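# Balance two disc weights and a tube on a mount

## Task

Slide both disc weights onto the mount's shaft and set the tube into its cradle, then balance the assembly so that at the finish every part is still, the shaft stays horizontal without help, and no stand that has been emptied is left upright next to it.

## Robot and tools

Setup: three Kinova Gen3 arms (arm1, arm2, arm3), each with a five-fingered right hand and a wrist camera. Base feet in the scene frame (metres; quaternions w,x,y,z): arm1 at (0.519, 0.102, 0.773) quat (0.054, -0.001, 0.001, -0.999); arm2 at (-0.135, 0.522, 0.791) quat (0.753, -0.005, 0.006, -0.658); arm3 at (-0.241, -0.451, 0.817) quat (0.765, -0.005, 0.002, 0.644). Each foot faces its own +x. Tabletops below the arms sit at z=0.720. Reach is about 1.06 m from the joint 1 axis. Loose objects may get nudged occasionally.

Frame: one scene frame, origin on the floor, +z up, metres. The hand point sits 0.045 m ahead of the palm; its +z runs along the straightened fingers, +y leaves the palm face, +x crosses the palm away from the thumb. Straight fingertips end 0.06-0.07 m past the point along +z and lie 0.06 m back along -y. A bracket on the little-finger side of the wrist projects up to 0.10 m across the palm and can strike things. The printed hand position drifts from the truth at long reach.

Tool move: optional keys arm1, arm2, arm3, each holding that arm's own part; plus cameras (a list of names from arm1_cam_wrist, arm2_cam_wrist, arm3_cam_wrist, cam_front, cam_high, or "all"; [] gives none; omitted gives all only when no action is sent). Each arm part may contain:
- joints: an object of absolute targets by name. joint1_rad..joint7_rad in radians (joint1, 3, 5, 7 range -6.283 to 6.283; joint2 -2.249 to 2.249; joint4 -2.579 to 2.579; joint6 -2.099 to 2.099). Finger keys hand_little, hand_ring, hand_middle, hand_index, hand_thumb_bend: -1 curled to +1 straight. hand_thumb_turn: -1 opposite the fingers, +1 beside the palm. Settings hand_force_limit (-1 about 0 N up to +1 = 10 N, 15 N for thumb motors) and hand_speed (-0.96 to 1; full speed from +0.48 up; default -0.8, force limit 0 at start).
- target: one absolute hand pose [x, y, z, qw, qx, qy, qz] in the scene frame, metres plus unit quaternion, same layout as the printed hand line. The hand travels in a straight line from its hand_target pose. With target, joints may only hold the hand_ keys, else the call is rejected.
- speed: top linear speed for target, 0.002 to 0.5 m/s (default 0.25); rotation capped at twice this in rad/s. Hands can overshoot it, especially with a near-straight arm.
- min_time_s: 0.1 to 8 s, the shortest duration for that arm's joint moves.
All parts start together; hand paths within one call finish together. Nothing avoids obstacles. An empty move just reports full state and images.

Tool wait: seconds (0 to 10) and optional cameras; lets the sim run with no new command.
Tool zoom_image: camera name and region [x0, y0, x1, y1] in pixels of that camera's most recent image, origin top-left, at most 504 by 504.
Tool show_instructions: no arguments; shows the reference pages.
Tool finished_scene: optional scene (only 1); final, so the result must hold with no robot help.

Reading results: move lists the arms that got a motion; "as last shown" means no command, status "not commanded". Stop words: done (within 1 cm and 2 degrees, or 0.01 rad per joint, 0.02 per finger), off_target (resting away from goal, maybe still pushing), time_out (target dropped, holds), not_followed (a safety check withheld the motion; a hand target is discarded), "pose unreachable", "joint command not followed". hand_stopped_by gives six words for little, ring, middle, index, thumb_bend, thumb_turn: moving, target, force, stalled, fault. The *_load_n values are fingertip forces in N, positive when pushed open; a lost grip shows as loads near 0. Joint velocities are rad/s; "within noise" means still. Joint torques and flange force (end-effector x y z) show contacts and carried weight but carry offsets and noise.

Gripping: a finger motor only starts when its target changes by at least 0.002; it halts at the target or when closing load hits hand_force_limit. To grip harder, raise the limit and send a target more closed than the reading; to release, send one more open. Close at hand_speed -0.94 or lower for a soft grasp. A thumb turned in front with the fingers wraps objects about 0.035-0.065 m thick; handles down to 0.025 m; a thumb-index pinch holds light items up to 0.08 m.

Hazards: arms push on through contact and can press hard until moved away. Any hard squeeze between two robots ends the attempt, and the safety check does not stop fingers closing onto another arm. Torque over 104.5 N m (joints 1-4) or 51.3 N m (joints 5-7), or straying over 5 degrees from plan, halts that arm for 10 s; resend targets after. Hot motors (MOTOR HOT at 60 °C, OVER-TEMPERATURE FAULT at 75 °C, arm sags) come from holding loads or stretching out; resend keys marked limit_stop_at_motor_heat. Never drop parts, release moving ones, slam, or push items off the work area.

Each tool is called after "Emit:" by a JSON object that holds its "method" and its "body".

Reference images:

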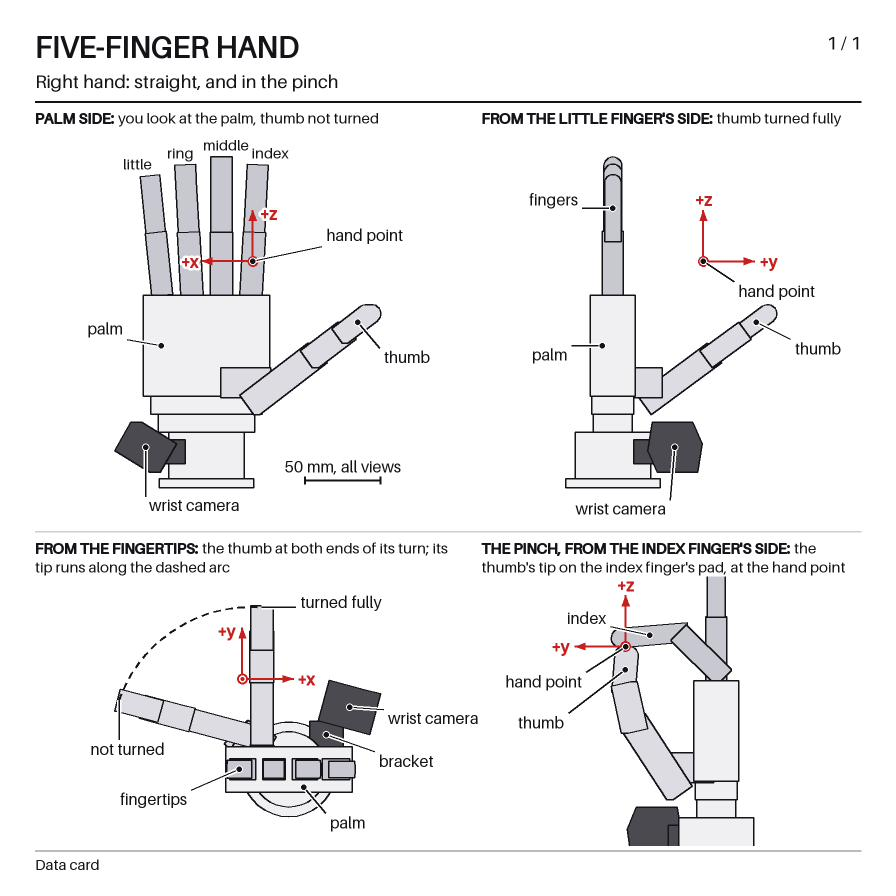

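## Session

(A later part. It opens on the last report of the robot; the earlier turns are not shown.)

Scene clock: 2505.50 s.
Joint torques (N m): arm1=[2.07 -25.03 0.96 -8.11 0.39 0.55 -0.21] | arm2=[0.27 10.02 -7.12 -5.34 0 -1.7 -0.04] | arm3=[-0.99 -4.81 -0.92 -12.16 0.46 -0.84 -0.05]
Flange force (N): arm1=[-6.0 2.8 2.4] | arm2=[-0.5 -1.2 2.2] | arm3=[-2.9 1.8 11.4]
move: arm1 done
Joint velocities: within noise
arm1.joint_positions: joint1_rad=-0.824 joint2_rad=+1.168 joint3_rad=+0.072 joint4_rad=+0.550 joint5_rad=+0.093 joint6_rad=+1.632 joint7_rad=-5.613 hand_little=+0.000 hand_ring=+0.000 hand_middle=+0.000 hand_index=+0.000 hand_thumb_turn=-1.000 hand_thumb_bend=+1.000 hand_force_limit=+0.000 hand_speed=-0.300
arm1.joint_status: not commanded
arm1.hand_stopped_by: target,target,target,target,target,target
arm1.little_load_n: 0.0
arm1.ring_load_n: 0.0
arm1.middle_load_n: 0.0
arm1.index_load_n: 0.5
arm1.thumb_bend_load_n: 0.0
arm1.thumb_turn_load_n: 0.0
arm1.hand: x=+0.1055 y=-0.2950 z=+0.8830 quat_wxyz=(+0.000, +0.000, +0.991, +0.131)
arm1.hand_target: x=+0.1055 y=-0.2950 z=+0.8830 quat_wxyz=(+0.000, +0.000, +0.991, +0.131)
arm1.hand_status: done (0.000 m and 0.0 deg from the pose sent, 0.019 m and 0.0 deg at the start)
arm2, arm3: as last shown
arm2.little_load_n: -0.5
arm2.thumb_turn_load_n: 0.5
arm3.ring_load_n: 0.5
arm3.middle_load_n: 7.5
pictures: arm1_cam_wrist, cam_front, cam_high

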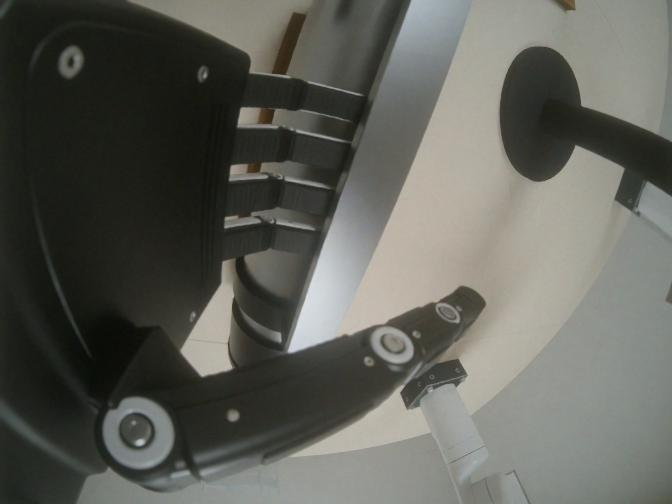

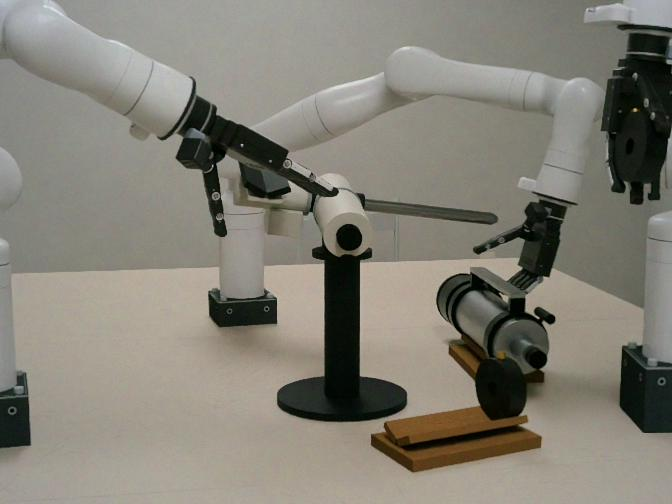

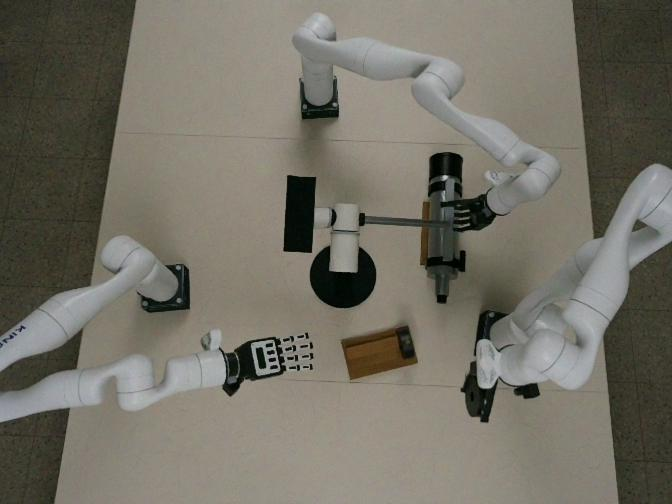

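Emit:
{"method": "move", "body": {"arm1": {"target": [0.1055, -0.280, 0.883, 0, 0, 0.9914, 0.1306], "speed": 0.03}}}

Emit:
{"method": "move", "body": {"arm1": {"target": [0.1055, -0.270, 0.883, 0, 0, 0.9914, 0.1306], "speed": 0.03}, "cameras": ["arm1_cam_wrist", "cam_high", "cam_front"]}}

Emit:
{"method": "zoom_image", "body": {"camera": "cam_front", "region": [440, 180, 560, 305]}}

Emit:
{"method": "zoom_image", "body": {"camera": "cam_high", "region": [420, 170, 520, 270]}}

Scene clock: 2517.70 s.
Joint torques (N m): arm1=[2.08 -24.55 0.95 -8 0.41 0.55 -0.2] | arm2=[0.12 10.1 -7.13 -5.36 -0.01 -1.71 -0.04] | arm3=[-0.93 -4.82 -0.89 -12.29 0.51 -0.9 -0.03]
Flange force (N): arm1=[-5.3 1.9 1.9] | arm2=[-0.5 -0.9 1.7] | arm3=[-2.5 1.7 11.5]
move: arm1 done
Joint velocities: within noise
arm1.joint_positions: joint1_rad=-0.814 joint2_rad=+1.120 joint3_rad=+0.071 joint4_rad=+0.656 joint5_rad=+0.098 joint6_rad=+1.571 joint7_rad=-5.606 hand_little=+0.000 hand_ring=+0.000 hand_middle=+0.000 hand_index=+0.000 hand_thumb_turn=-1.000 hand_thumb_bend=+1.000 hand_force_limit=+0.000 hand_speed=-0.300
arm1.joint_status: not commanded
arm1.hand_stopped_by: target,target,target,target,target,target
arm1.little_load_n: 0.0
arm1.ring_load_n: 0.0
arm1.middle_load_n: 0.0
arm1.index_load_n: 0.0
arm1.thumb_bend_load_n: 0.0
arm1.thumb_turn_load_n: 0.0
arm1.hand: x=+0.1055 y=-0.2800 z=+0.8830 quat_wxyz=(+0.000, +0.000, +0.991, +0.131)
arm1.hand_target: x=+0.1055 y=-0.2800 z=+0.8830 quat_wxyz=(+0.000, +0.000, +0.991, +0.131)
arm1.hand_status: done (0.000 m and 0.0 deg from the pose sent, 0.015 m and 0.0 deg at the start)
arm2, arm3: as last shown
arm2.little_load_n: 0.0
arm2.index_load_n: -0.5
arm2.thumb_turn_load_n: 0.0
arm3.ring_load_n: 0.0
arm3.thumb_bend_load_n: 12.5
pictures: none

Scene clock: 2518.67 s.
Joint torques (N m): arm1=[2.08 -24.25 1 -7.99 0.41 0.53 -0.21] | arm2=[0.23 10.01 -7.09 -5.33 0.01 -1.7 -0.01] | arm3=[-0.86 -4.85 -0.85 -12.28 0.5 -0.91 -0.05]
Flange force (N): arm1=[-5.2 1.7 1.8] | arm2=[-0.6 -1.3 2.0] | arm3=[-2.5 1.8 11.5]
move: arm1 done
Joint velocities: within noise
arm1.joint_positions: joint1_rad=-0.806 joint2_rad=+1.092 joint3_rad=+0.071 joint4_rad=+0.718 joint5_rad=+0.101 joint6_rad=+1.536 joint7_rad=-5.601 hand_little=+0.000 hand_ring=+0.000 hand_middle=+0.000 hand_index=+0.000 hand_thumb_turn=-1.000 hand_thumb_bend=+1.000 hand_force_limit=+0.000 hand_speed=-0.300
arm1.joint_status: not commanded
arm1.hand_stopped_by: target,target,target,target,target,target
arm1.little_load_n: 0.0
arm1.ring_load_n: 0.0
arm1.middle_load_n: 0.0
arm1.index_load_n: 0.0
arm1.thumb_bend_load_n: 0.0
arm1.thumb_turn_load_n: 0.0
arm1.hand: x=+0.1055 y=-0.2700 z=+0.8830 quat_wxyz=(+0.000, +0.000, +0.991, +0.131)
arm1.hand_target: x=+0.1055 y=-0.2700 z=+0.8830 quat_wxyz=(+0.000, +0.000, +0.991, +0.131)
arm1.hand_status: done (0.000 m and 0.0 deg from the pose sent, 0.010 m and 0.0 deg at the start)
arm2, arm3: as last shown
arm2.ring_load_n: -0.5
arm2.index_load_n: 0.0
arm3.middle_load_n: 7.0
arm3.thumb_bend_load_n: 12.0
pictures: arm1_cam_wrist, cam_front, cam_high

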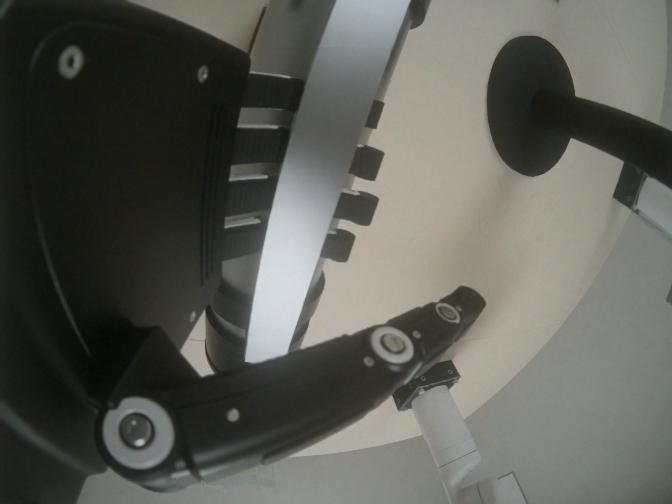

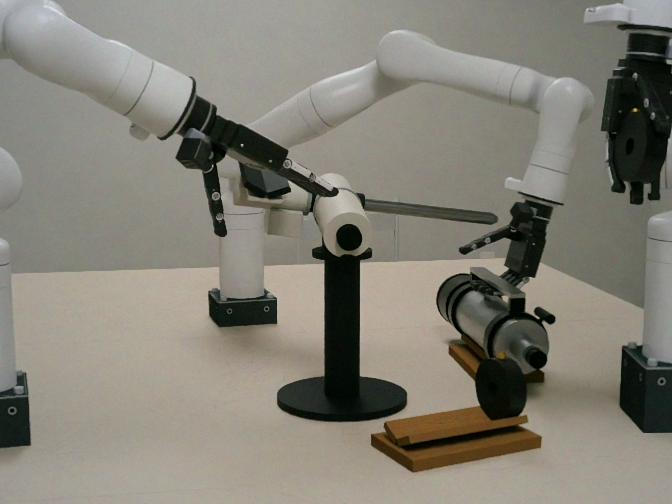

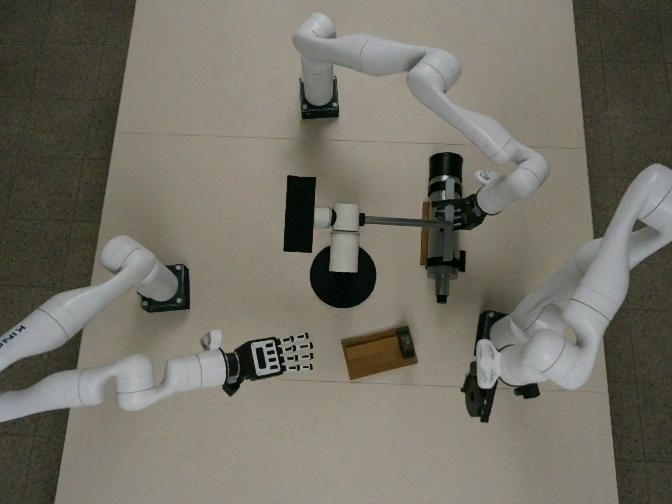

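Scaled by 4.032 from the camera's image (finer frame: 960x720).

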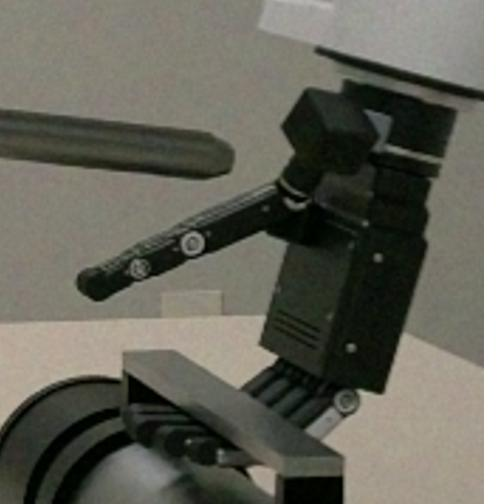

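Scaled by 5.040 from the camera's image (finer frame: 960x720).

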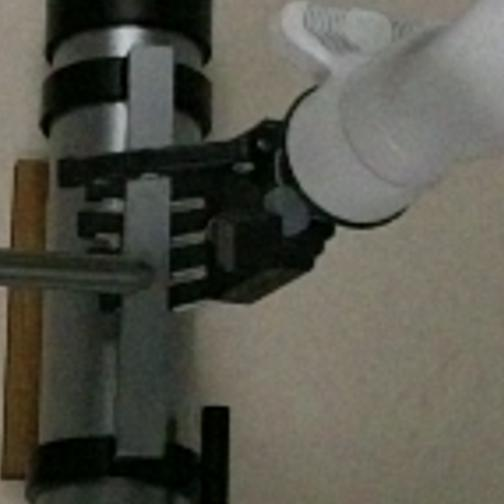

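Emit:
{"method": "move", "body": {"arm1": {"target": [0.1055, -0.268, 0.887, 0, 0, 0.9914, 0.1306], "speed": 0.02, "joints": {"hand_force_limit": 0.5, "hand_speed": -0.7}}, "cameras": ["arm1_cam_wrist"]}}

Scene clock: 2532.70 s.
Joint torques (N m): arm1=[2.5 -32.9 2.5 -10.27 1.57 2.98 0.06] | arm2=[0.24 9.95 -7.1 -5.32 -0.04 -1.73 0] | arm3=[-0.95 -4.78 -0.9 -12.39 0.53 -0.86 -0.02]
Flange force (N): arm1=[-4.2 -4.7 16.8] | arm2=[-0.6 -1.3 2.1] | arm3=[-2.4 1.6 12.0]
move: arm1 done
Joint velocities: within noise
arm1.joint_positions: joint1_rad=-0.805 joint2_rad=+1.084 joint3_rad=+0.071 joint4_rad=+0.724 joint5_rad=+0.102 joint6_rad=+1.538 joint7_rad=-5.599 hand_little=+0.000 hand_ring=+0.000 hand_middle=+0.000 hand_index=+0.000 hand_thumb_turn=-1.000 hand_thumb_bend=+1.000 hand_force_limit=+0.500 hand_speed=-0.700
arm1.joint_status: all done
arm1.hand_stopped_by: target,target,target,target,target,target
arm1.little_load_n: 1.5
arm1.ring_load_n: 3.0
arm1.middle_load_n: 2.5
arm1.index_load_n: 5.5
arm1.thumb_bend_load_n: 0.0
arm1.thumb_turn_load_n: 0.0
arm1.hand: x=+0.1055 y=-0.2680 z=+0.8870 quat_wxyz=(+0.000, +0.000, +0.991, +0.131)
arm1.hand_target: x=+0.1055 y=-0.2680 z=+0.8870 quat_wxyz=(+0.000, +0.000, +0.991, +0.131)
arm1.hand_status: done (0.000 m and 0.0 deg from the pose sent, 0.004 m and 0.0 deg at the start)
arm2, arm3: as last shown
arm2.ring_load_n: 0.0

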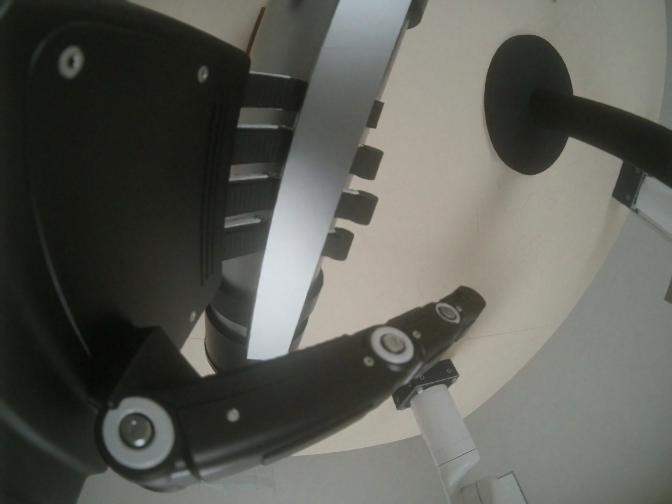

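Emit:
{"method": "move", "body": {"arm1": {"target": [0.1055, -0.268, 0.8835, 0, 0, 0.9914, 0.1306], "speed": 0.02}}}

Emit:
{"method": "move", "body": {"arm1": {"joints": {"hand_little": -0.2, "hand_ring": -0.2, "hand_middle": -0.2, "hand_index": -0.2, "hand_force_limit": 0.2, "hand_speed": -0.8}}, "cameras": ["arm1_cam_wrist", "cam_front"]}}

Emit:
{"method": "zoom_image", "body": {"camera": "cam_front", "region": [440, 180, 560, 305]}}

Scene clock: 2541.30 s.
Joint torques (N m): arm1=[3.6 -25.65 2.26 -7.45 1.24 1.91 0] | arm2=[0.16 10.02 -7.11 -5.32 0.01 -1.72 -0.01] | arm3=[-0.97 -4.93 -0.89 -12.33 0.52 -0.86 -0.05]
Flange force (N): arm1=[-5.1 -3.0 4.4] | arm2=[-0.6 -1.2 1.8] | arm3=[-2.7 1.9 11.9]
move: arm1 done
Joint velocities: within noise
arm1.joint_positions: joint1_rad=-0.805 joint2_rad=+1.087 joint3_rad=+0.071 joint4_rad=+0.729 joint5_rad=+0.102 joint6_rad=+1.530 joint7_rad=-5.600 hand_little=+0.000 hand_ring=+0.000 hand_middle=+0.000 hand_index=+0.000 hand_thumb_turn=-1.000 hand_thumb_bend=+1.000 hand_force_limit=+0.500 hand_speed=-0.700
arm1.joint_status: not commanded
arm1.hand_stopped_by: target,target,target,target,target,target
arm1.little_load_n: 0.0
arm1.ring_load_n: 0.5
arm1.middle_load_n: 0.5
arm1.index_load_n: 2.0
arm1.thumb_bend_load_n: 0.0
arm1.thumb_turn_load_n: 0.0
arm1.hand: x=+0.1055 y=-0.2680 z=+0.8835 quat_wxyz=(+0.000, +0.000, +0.991, +0.131)
arm1.hand_target: x=+0.1055 y=-0.2680 z=+0.8835 quat_wxyz=(+0.000, +0.000, +0.991, +0.131)
arm1.hand_status: done (0.000 m and 0.0 deg from the pose sent, 0.003 m and 0.0 deg at the start)
arm2, arm3: as last shown
arm3.ring_load_n: 0.5
arm3.middle_load_n: 7.5
pictures: none

Scene clock: 2541.90 s.
Joint torques (N m): arm1=[3.16 -36.65 3.82 -11.9 2.67 3.38 0.07] | arm2=[0.22 10.01 -7.15 -5.3 -0.03 -1.7 -0.01] | arm3=[-1.04 -4.83 -0.88 -12.31 0.49 -0.86 -0.03]
Flange force (N): arm1=[-6.1 -6.0 23.1] | arm2=[-0.5 -1.2 2.2] | arm3=[-2.6 1.7 11.8]
move: arm1 off_target
Joint velocities: within noise
arm1.joint_positions: joint1_rad=-0.805 joint2_rad=+1.087 joint3_rad=+0.071 joint4_rad=+0.729 joint5_rad=+0.102 joint6_rad=+1.530 joint7_rad=-5.600 hand_little=-0.126 hand_ring=-0.089 hand_middle=-0.107 hand_index=-0.089 hand_thumb_turn=-1.000 hand_thumb_bend=+1.000 hand_force_limit=+0.200 hand_speed=-0.800
arm1.joint_status: hand_little off_target (ended at -0.126, target -0.200); hand_ring off_target (ended at -0.089, target -0.200); hand_middle off_target (ended at -0.107, target -0.200); hand_index off_target (ended at -0.089, target -0.200); the others done
arm1.hand_stopped_by: force,force,force,force,target,target
arm1.little_load_n: 7.0
arm1.ring_load_n: 3.0
arm1.middle_load_n: 6.5
arm1.index_load_n: 5.5
arm1.thumb_bend_load_n: 0.0
arm1.thumb_turn_load_n: 0.0
arm1.hand: x=+0.1056 y=-0.2679 z=+0.8833 quat_wxyz=(+0.000, +0.000, +0.991, +0.131)
arm1.hand_target: x=+0.1055 y=-0.2680 z=+0.8835 quat_wxyz=(+0.000, +0.000, +0.991, +0.131)
arm1.hand_status: not commanded
arm2, arm3: as last shown
arm3.ring_load_n: 0.0
arm3.middle_load_n: 7.0

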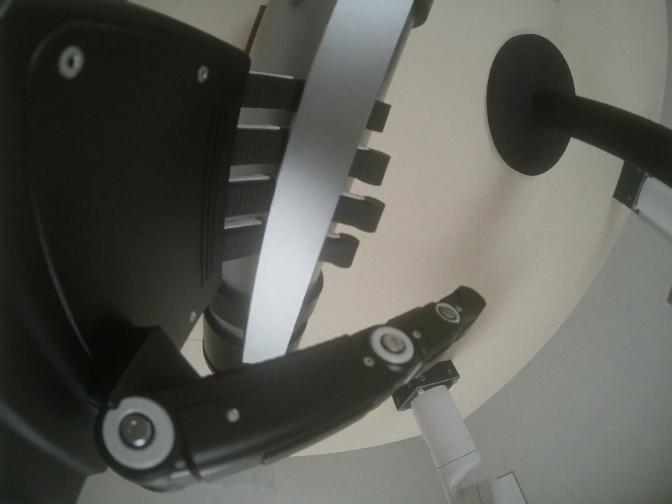

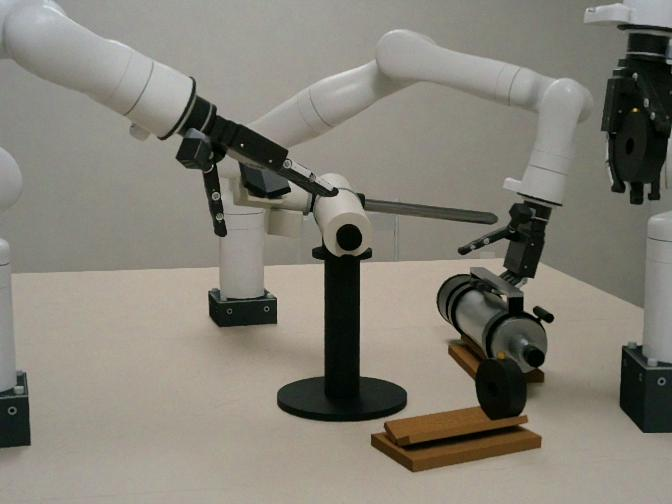

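Scaled by 4.032 from the camera's image (finer frame: 960x720).

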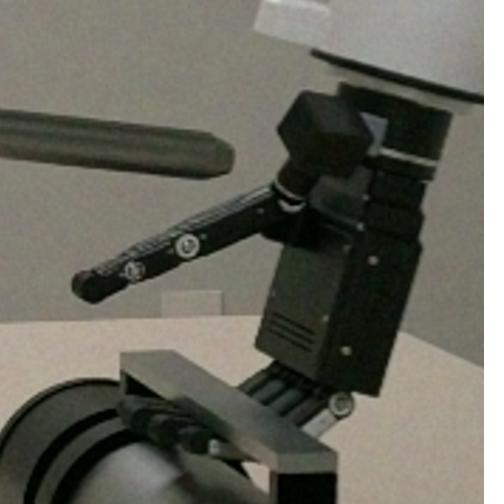

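Emit:
{"method": "move", "body": {"arm1": {"joints": {"hand_thumb_bend": -0.35, "hand_force_limit": -0.2, "hand_speed": -0.7}}, "cameras": ["arm1_cam_wrist", "cam_front"]}}

Emit:
{"method": "zoom_image", "body": {"camera": "cam_front", "region": [440, 180, 560, 305]}}

Scene clock: 2550.40 s.
Joint torques (N m): arm1=[2.67 -36.96 3.44 -12.4 2.33 2.93 -0.06] | arm2=[0.17 9.96 -7.04 -5.41 -0.01 -1.71 -0.04] | arm3=[-0.87 -4.88 -0.91 -12.23 0.53 -0.86 -0.03]
Flange force (N): arm1=[-5.9 -4.9 23.3] | arm2=[-1.0 -1.2 1.8] | arm3=[-2.7 2.0 11.6]
move: arm1 off_target
Joint velocities: within noise
arm1.joint_positions: joint1_rad=-0.805 joint2_rad=+1.087 joint3_rad=+0.071 joint4_rad=+0.729 joint5_rad=+0.102 joint6_rad=+1.530 joint7_rad=-5.600 hand_little=-0.126 hand_ring=-0.089 hand_middle=-0.107 hand_index=-0.089 hand_thumb_turn=-1.000 hand_thumb_bend=-0.151 hand_force_limit=-0.200 hand_speed=-0.700
arm1.joint_status: hand_thumb_bend off_target (ended at -0.151, target -0.350); the others done
arm1.hand_stopped_by: force,force,force,force,force,target
arm1.little_load_n: 8.0
arm1.ring_load_n: 4.0
arm1.middle_load_n: 7.5
arm1.index_load_n: 6.5
arm1.thumb_bend_load_n: 6.5
arm1.thumb_turn_load_n: 1.0
arm1.hand: x=+0.1055 y=-0.2680 z=+0.8835 quat_wxyz=(+0.000, +0.000, +0.991, +0.131)
arm1.hand_target: x=+0.1055 y=-0.2680 z=+0.8835 quat_wxyz=(+0.000, +0.000, +0.991, +0.131)
arm1.hand_status: not commanded
arm2.joint_positions: joint1_rad=-0.888 joint2_rad=-1.122 joint3_rad=+1.217 joint4_rad=+2.179 joint5_rad=+0.744 joint6_rad=+0.511 joint7_rad=+0.282 hand_little=+1.000 hand_ring=+1.000 hand_middle=+1.000 hand_index=+1.000 hand_thumb_turn=-1.000 hand_thumb_bend=+1.000 hand_force_limit=+0.300 hand_speed=-0.300
arm2.joint_status: not commanded
arm2.hand_stopped_by: target,target,target,target,target,target
arm2.little_load_n: 0.0
arm2.ring_load_n: 0.0
arm2.middle_load_n: 0.0
arm2.index_load_n: 0.0
arm2.thumb_bend_load_n: 0.0
arm2.thumb_turn_load_n: 0.0
arm2.hand: x=-0.3200 y=+0.1600 z=+1.0500 quat_wxyz=(-0.072, +0.119, -0.849, +0.510)
arm2.hand_target: x=-0.3200 y=+0.1600 z=+1.0500 quat_wxyz=(-0.072, +0.119, -0.849, +0.510)
arm2.hand_status: not commanded
arm3.joint_positions: joint1_rad=-1.156 joint2_rad=-0.386 joint3_rad=-0.024 joint4_rad=+2.126 joint5_rad=+0.092 joint6_rad=+1.335 joint7_rad=-2.595 hand_little=+1.000 hand_ring=+1.000 hand_middle=+0.353 hand_index=+0.341 hand_thumb_turn=-1.000 hand_thumb_bend=+0.906 hand_force_limit=+0.550 hand_speed=-0.880
arm3.joint_status: not commanded
arm3.hand_stopped_by: target,target,force,force,force,target
arm3.little_load_n: 0.0
arm3.ring_load_n: 0.0
arm3.middle_load_n: 7.0
arm3.index_load_n: 8.0
arm3.thumb_bend_load_n: 12.0
arm3.thumb_turn_load_n: 0.0
arm3.hand: x=-0.4200 y=-0.2800 z=+1.1200 quat_wxyz=(-0.039, +0.706, -0.706, -0.039)
arm3.hand_target: x=-0.4200 y=-0.2800 z=+1.1200 quat_wxyz=(-0.039, +0.706, -0.706, -0.039)
arm3.hand_status: not commanded

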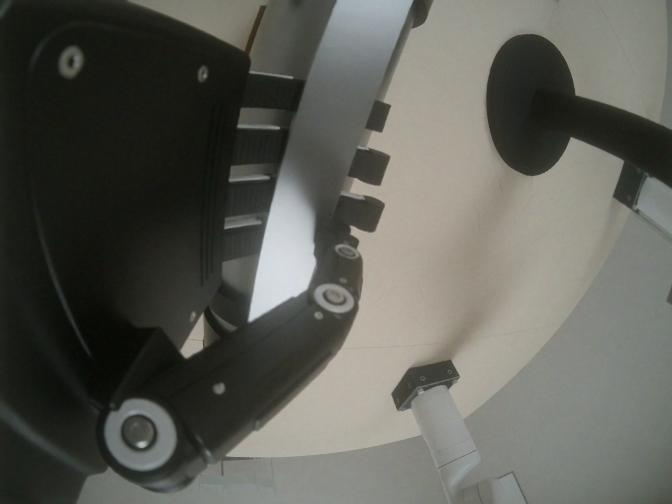

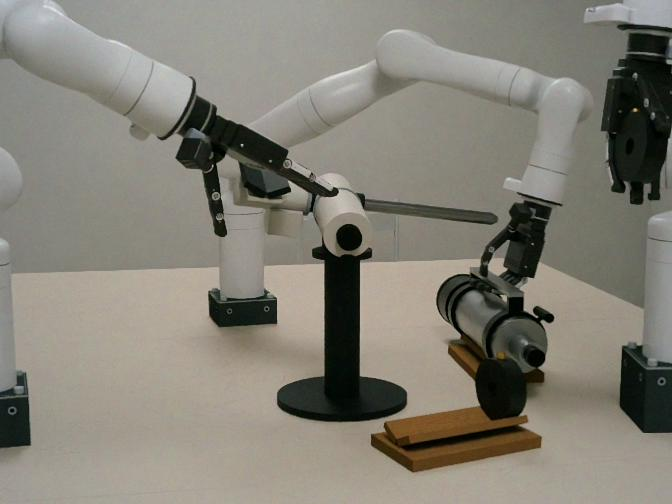

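Scaled by 4.032 from the camera's image (finer frame: 960x720).

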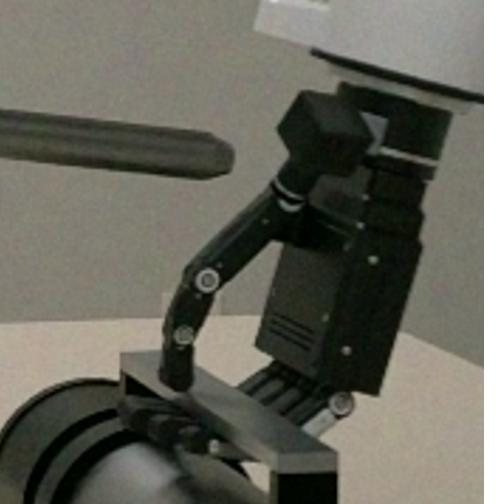

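Emit:
{"method": "move", "body": {"arm1": {"target": [0.1055, -0.270, 0.895, 0, 0, 0.9914, 0.1306], "speed": 0.02}, "cameras": ["arm1_cam_wrist", "cam_front"]}}

Emit:
{"method": "zoom_image", "body": {"camera": "cam_front", "region": [420, 230, 580, 400]}}

Scene clock: 2555.67 s.
Joint torques (N m): arm1=[2.24 -40.32 3.19 -13.48 2.15 3.87 0.03] | arm2=[0.21 10.02 -7.09 -5.34 -0.07 -1.71 -0.01] | arm3=[-0.97 -4.79 -0.88 -12.17 0.48 -0.85 -0.01]
Flange force (N): arm1=[-5.3 -6.0 29.6] | arm2=[-0.6 -1.1 2.1] | arm3=[-2.6 1.9 11.3]
move: arm1 done
Joint velocities: within noise
arm1.joint_positions: joint1_rad=-0.806 joint2_rad=+1.082 joint3_rad=+0.072 joint4_rad=+0.700 joint5_rad=+0.101 joint6_rad=+1.563 joint7_rad=-5.597 hand_little=-0.127 hand_ring=-0.090 hand_middle=-0.107 hand_index=-0.088 hand_thumb_turn=-1.000 hand_thumb_bend=-0.151 hand_force_limit=-0.200 hand_speed=-0.700
arm1.joint_status: not commanded
arm1.hand_stopped_by: force,force,force,force,force,target
arm1.little_load_n: 1.5
arm1.ring_load_n: 0.5
arm1.middle_load_n: 10.5
arm1.index_load_n: 15.0
arm1.thumb_bend_load_n: 3.5
arm1.thumb_turn_load_n: 0.5
arm1.hand: x=+0.1055 y=-0.2700 z=+0.8951 quat_wxyz=(+0.000, +0.000, +0.991, +0.131)
arm1.hand_target: x=+0.1055 y=-0.2700 z=+0.8950 quat_wxyz=(+0.000, +0.000, +0.991, +0.131)
arm1.hand_status: done (0.000 m and 0.0 deg from the pose sent, 0.012 m and 0.0 deg at the start)
arm2, arm3: as last shown

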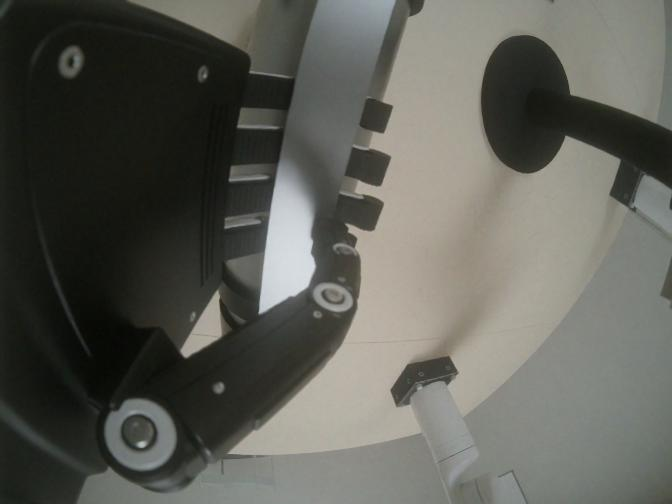

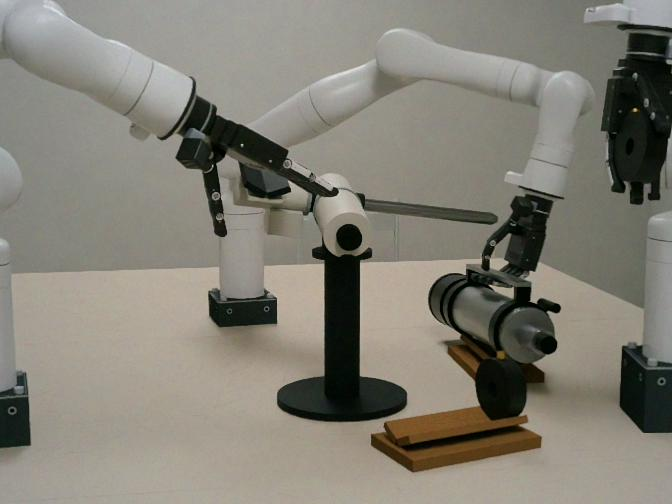

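Scaled by 2.965 from the camera's image (finer frame: 960x720).

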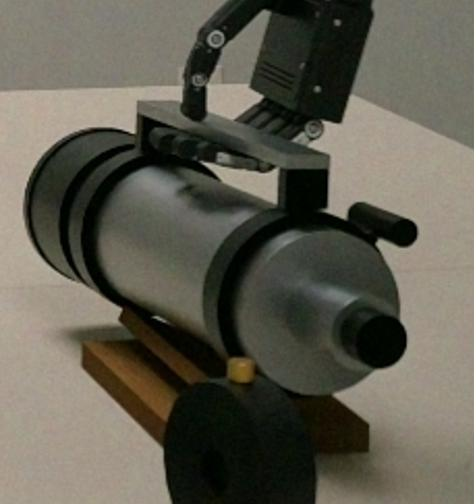

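Emit:
{"method": "move", "body": {"arm1": {"target": [0.1055, -0.268, 0.8835, 0, 0, 0.9914, 0.1306], "speed": 0.02}}}

Emit:
{"method": "move", "body": {"arm1": {"joints": {"hand_thumb_bend": 0.3, "hand_little": 0.0, "hand_ring": 0.0, "hand_middle": 0.0, "hand_index": 0.0, "hand_speed": -0.8}}}}

Emit:
{"method": "move", "body": {"arm1": {"target": [0.1055, -0.268, 0.8815, 0, 0, 0.9914, 0.1306], "speed": 0.02}, "cameras": ["arm1_cam_wrist", "cam_front", "cam_high"]}}

Emit:
{"method": "zoom_image", "body": {"camera": "cam_front", "region": [440, 220, 560, 345]}}

Emit:
{"method": "zoom_image", "body": {"camera": "cam_high", "region": [400, 140, 540, 320]}}

Scene clock: 2569.43 s.
Joint torques (N m): arm1=[1.41 -27.61 1.1 -7.77 0.43 2.64 -0.37] | arm2=[0.18 9.96 -7.06 -5.34 -0.01 -1.75 0] | arm3=[-0.95 -4.86 -0.92 -12.29 0.49 -0.8 -0.01]
Flange force (N): arm1=[-0.7 -2.7 8.1] | arm2=[-0.7 -1.3 1.8] | arm3=[-2.7 1.9 11.9]
move: arm1 done
Joint velocities: within noise
arm1.joint_positions: joint1_rad=-0.805 joint2_rad=+1.087 joint3_rad=+0.071 joint4_rad=+0.729 joint5_rad=+0.102 joint6_rad=+1.530 joint7_rad=-5.600 hand_little=-0.126 hand_ring=-0.090 hand_middle=-0.107 hand_index=-0.089 hand_thumb_turn=-1.000 hand_thumb_bend=-0.150 hand_force_limit=-0.200 hand_speed=-0.700
arm1.joint_status: not commanded
arm1.hand_stopped_by: force,force,force,force,force,target
arm1.little_load_n: 6.5
arm1.ring_load_n: 1.5
arm1.middle_load_n: 4.5
arm1.index_load_n: 2.5
arm1.thumb_bend_load_n: 9.0
arm1.thumb_turn_load_n: 0.0
arm1.hand: x=+0.1055 y=-0.2680 z=+0.8835 quat_wxyz=(+0.000, +0.000, +0.991, +0.131)
arm1.hand_target: x=+0.1055 y=-0.2680 z=+0.8835 quat_wxyz=(+0.000, +0.000, +0.991, +0.131)
arm1.hand_status: done (0.000 m and 0.0 deg from the pose sent, 0.012 m and 0.0 deg at the start)
arm2, arm3: as last shown
arm3.thumb_bend_load_n: 12.5
pictures: none

Scene clock: 2571.50 s.
Joint torques (N m): arm1=[3.74 -25.66 2.32 -7.51 1.35 1.89 -0.01] | arm2=[0.16 10 -7.06 -5.44 -0.04 -1.76 -0.01] | arm3=[-0.99 -4.86 -0.85 -12.35 0.46 -0.88 -0.1]
Flange force (N): arm1=[-5.5 -2.9 4.4] | arm2=[-0.9 -1.1 1.7] | arm3=[-2.7 1.6 11.8]
move: arm1 done
Joint velocities: within noise
arm1.joint_positions: joint1_rad=-0.805 joint2_rad=+1.087 joint3_rad=+0.071 joint4_rad=+0.729 joint5_rad=+0.102 joint6_rad=+1.530 joint7_rad=-5.600 hand_little=+0.000 hand_ring=+0.000 hand_middle=+0.000 hand_index=+0.000 hand_thumb_turn=-1.000 hand_thumb_bend=+0.300 hand_force_limit=-0.200 hand_speed=-0.800
arm1.joint_status: all done
arm1.hand_stopped_by: target,target,target,target,target,target
arm1.little_load_n: 0.0
arm1.ring_load_n: 0.0
arm1.middle_load_n: 0.0
arm1.index_load_n: 2.0
arm1.thumb_bend_load_n: 0.0
arm1.thumb_turn_load_n: 0.0
arm1.hand: x=+0.1055 y=-0.2680 z=+0.8835 quat_wxyz=(+0.000, +0.000, +0.991, +0.131)
arm1.hand_target: x=+0.1055 y=-0.2680 z=+0.8835 quat_wxyz=(+0.000, +0.000, +0.991, +0.131)
arm1.hand_status: not commanded
arm2, arm3: as last shown
pictures: none

Scene clock: 2572.47 s.
Joint torques (N m): arm1=[3.71 -25.65 2.32 -7.5 1.33 1.87 -0.01] | arm2=[0.18 10.03 -7.14 -5.42 0.02 -1.73 0.02] | arm3=[-1.03 -4.89 -0.89 -12.25 0.44 -0.83 0]
Flange force (N): arm1=[-5.5 -2.9 4.4] | arm2=[-0.9 -1.0 2.0] | arm3=[-2.7 2.0 11.7]
move: arm1 done
Joint velocities: within noise
arm1.joint_positions: joint1_rad=-0.805 joint2_rad=+1.088 joint3_rad=+0.071 joint4_rad=+0.732 joint5_rad=+0.102 joint6_rad=+1.526 joint7_rad=-5.600 hand_little=+0.000 hand_ring=+0.000 hand_middle=+0.000 hand_index=+0.000 hand_thumb_turn=-1.000 hand_thumb_bend=+0.300 hand_force_limit=-0.200 hand_speed=-0.800
arm1.joint_status: not commanded
arm1.hand_stopped_by: target,target,target,target,target,target
arm1.little_load_n: 0.0
arm1.ring_load_n: 0.0
arm1.middle_load_n: 0.0
arm1.index_load_n: 2.0
arm1.thumb_bend_load_n: 0.0
arm1.thumb_turn_load_n: 0.0
arm1.hand: x=+0.1055 y=-0.2680 z=+0.8815 quat_wxyz=(+0.000, +0.000, +0.991, +0.131)
arm1.hand_target: x=+0.1055 y=-0.2680 z=+0.8815 quat_wxyz=(+0.000, +0.000, +0.991, +0.131)
arm1.hand_status: done (0.000 m and 0.0 deg from the pose sent, 0.002 m and 0.0 deg at the start)
arm2, arm3: as last shown

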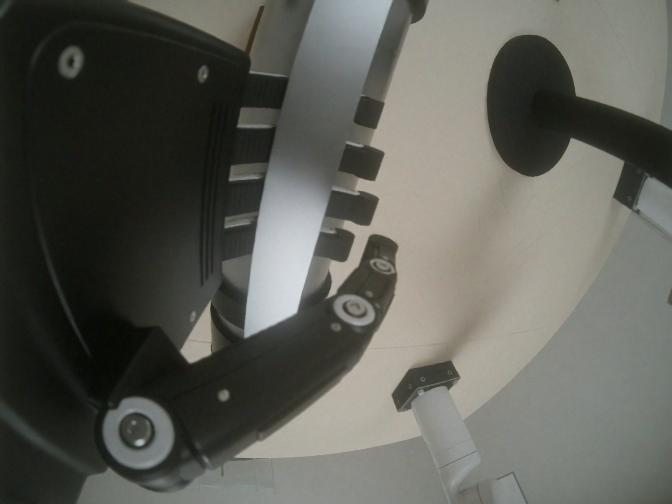

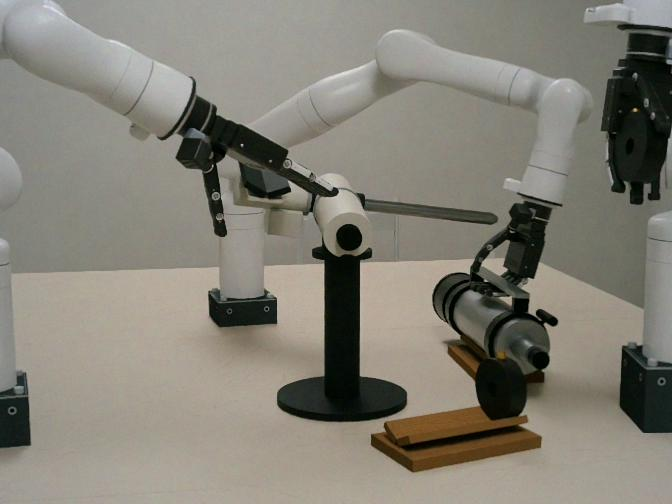

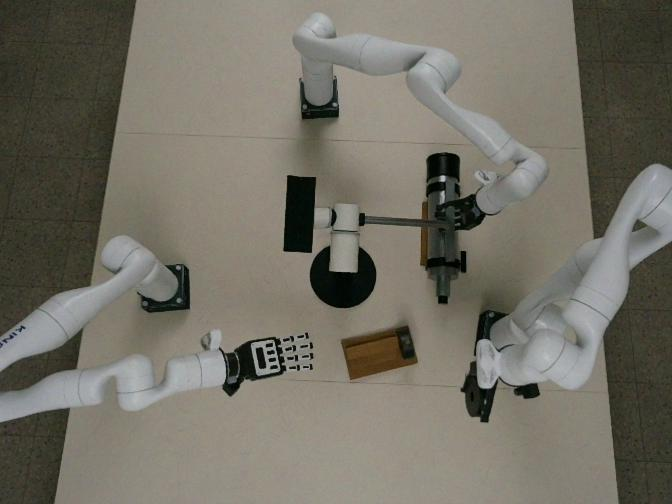

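Scaled by 4.032 from the camera's image (finer frame: 960x720).

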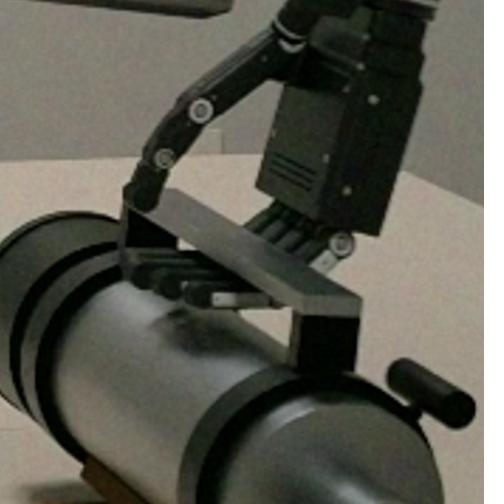

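Scaled by 2.800 from the camera's image (finer frame: 960x720).

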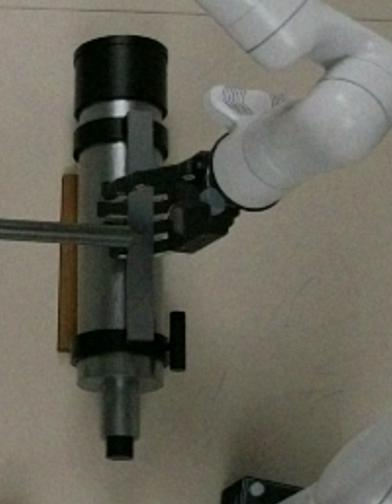

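Emit:
{"method": "move", "body": {"arm1": {"target": [0.1055, -0.272, 0.882, 0, 0, 0.9914, 0.1306], "speed": 0.02}}}

Emit:
{"method": "move", "body": {"arm1": {"target": [0.1305, -0.272, 0.882, 0, 0, 0.9914, 0.1306], "speed": 0.02}, "cameras": ["arm1_cam_wrist", "cam_front", "cam_high"]}}

Emit:
{"method": "zoom_image", "body": {"camera": "cam_front", "region": [440, 220, 560, 345]}}

Scene clock: 2582.10 s.
Joint torques (N m): arm1=[3.5 -27.14 2.31 -8.22 1.29 1.87 -0.03] | arm2=[0.24 9.99 -7.1 -5.34 -0.04 -1.69 0.04] | arm3=[-0.91 -4.81 -0.91 -12.16 0.52 -0.85 -0.03]
Flange force (N): arm1=[-5.6 -2.7 6.6] | arm2=[-0.8 -1.3 2.3] | arm3=[-2.8 1.8 11.4]
move: arm1 done
Joint velocities: within noise
arm1.joint_positions: joint1_rad=-0.808 joint2_rad=+1.099 joint3_rad=+0.071 joint4_rad=+0.707 joint5_rad=+0.101 joint6_rad=+1.540 joint7_rad=-5.602 hand_little=+0.000 hand_ring=+0.000 hand_middle=+0.000 hand_index=+0.000 hand_thumb_turn=-1.000 hand_thumb_bend=+0.300 hand_force_limit=-0.200 hand_speed=-0.800
arm1.joint_status: not commanded
arm1.hand_stopped_by: target,target,target,target,target,target
arm1.little_load_n: 0.0
arm1.ring_load_n: 0.0
arm1.middle_load_n: 0.5
arm1.index_load_n: 2.5
arm1.thumb_bend_load_n: -0.5
arm1.thumb_turn_load_n: 0.0
arm1.hand: x=+0.1055 y=-0.2720 z=+0.8820 quat_wxyz=(+0.000, +0.000, +0.991, +0.131)
arm1.hand_target: x=+0.1055 y=-0.2720 z=+0.8820 quat_wxyz=(+0.000, +0.000, +0.991, +0.131)
arm1.hand_status: done (0.000 m and 0.0 deg from the pose sent, 0.004 m and 0.0 deg at the start)
arm2, arm3: as last shown
arm3.middle_load_n: 7.5
arm3.thumb_bend_load_n: 12.0
pictures: none

Scene clock: 2583.83 s.
Joint torques (N m): arm1=[3.06 -25.51 1.89 -7.27 0.96 2.13 -0.06] | arm2=[0.16 9.95 -7.14 -5.35 -0.01 -1.68 -0.01] | arm3=[-0.9 -4.83 -0.85 -12.29 0.5 -0.9 -0.02]
Flange force (N): arm1=[-3.7 -3.3 5.0] | arm2=[-0.9 -1.1 2.2] | arm3=[-2.4 1.8 11.5]
move: arm1 done
Joint velocities: within noise
arm1.joint_positions: joint1_rad=-0.840 joint2_rad=+1.045 joint3_rad=+0.068 joint4_rad=+0.826 joint5_rad=+0.099 joint6_rad=+1.481 joint7_rad=-5.638 hand_little=+0.000 hand_ring=+0.000 hand_middle=+0.000 hand_index=+0.000 hand_thumb_turn=-1.000 hand_thumb_bend=+0.300 hand_force_limit=-0.200 hand_speed=-0.800
arm1.joint_status: not commanded
arm1.hand_stopped_by: target,target,target,target,target,target
arm1.little_load_n: 0.0
arm1.ring_load_n: 0.0
arm1.middle_load_n: 0.5
arm1.index_load_n: 2.0
arm1.thumb_bend_load_n: 0.0
arm1.thumb_turn_load_n: 0.0
arm1.hand: x=+0.1305 y=-0.2720 z=+0.8820 quat_wxyz=(+0.000, +0.000, +0.991, +0.131)
arm1.hand_target: x=+0.1305 y=-0.2720 z=+0.8820 quat_wxyz=(+0.000, +0.000, +0.991, +0.131)
arm1.hand_status: done (0.000 m and 0.0 deg from the pose sent, 0.025 m and 0.0 deg at the start)
arm2, arm3: as last shown
arm2.thumb_turn_load_n: 0.5
arm3.middle_load_n: 7.0
arm3.thumb_turn_load_n: 0.5

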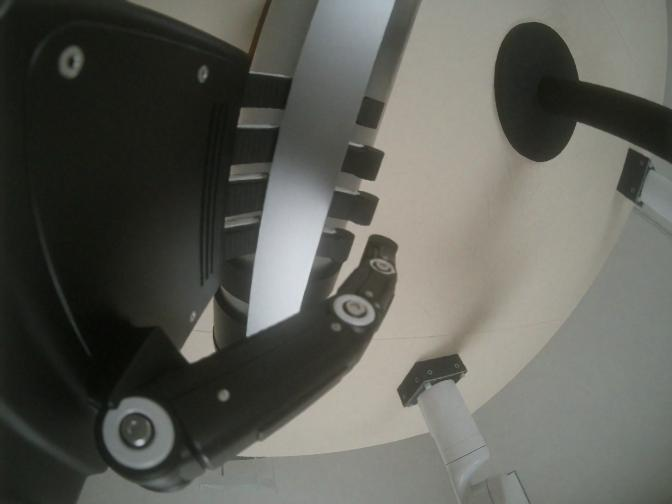

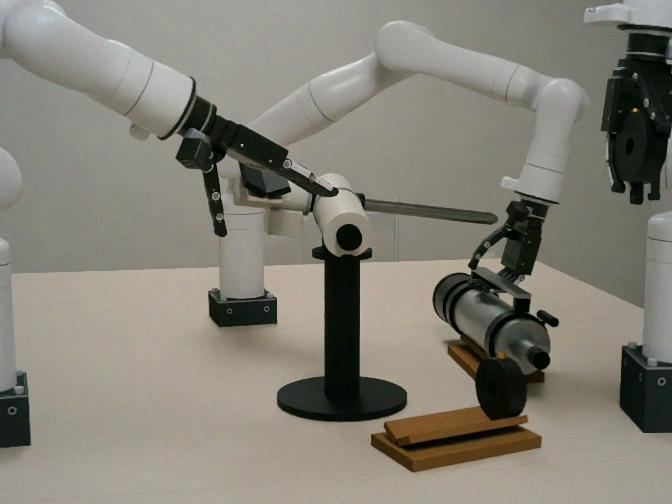

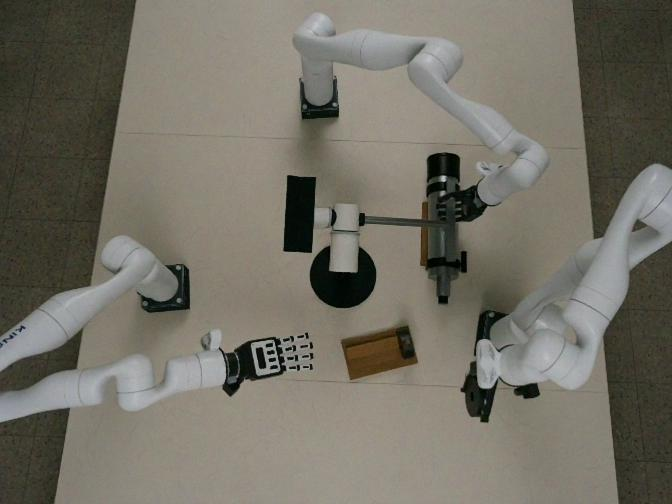

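Scaled by 4.032 from the camera's image (finer frame: 960x720).

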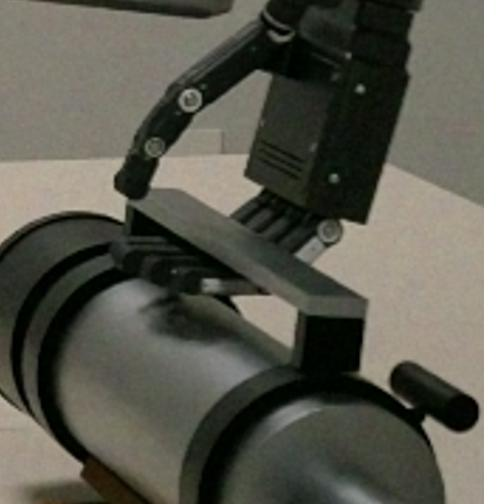

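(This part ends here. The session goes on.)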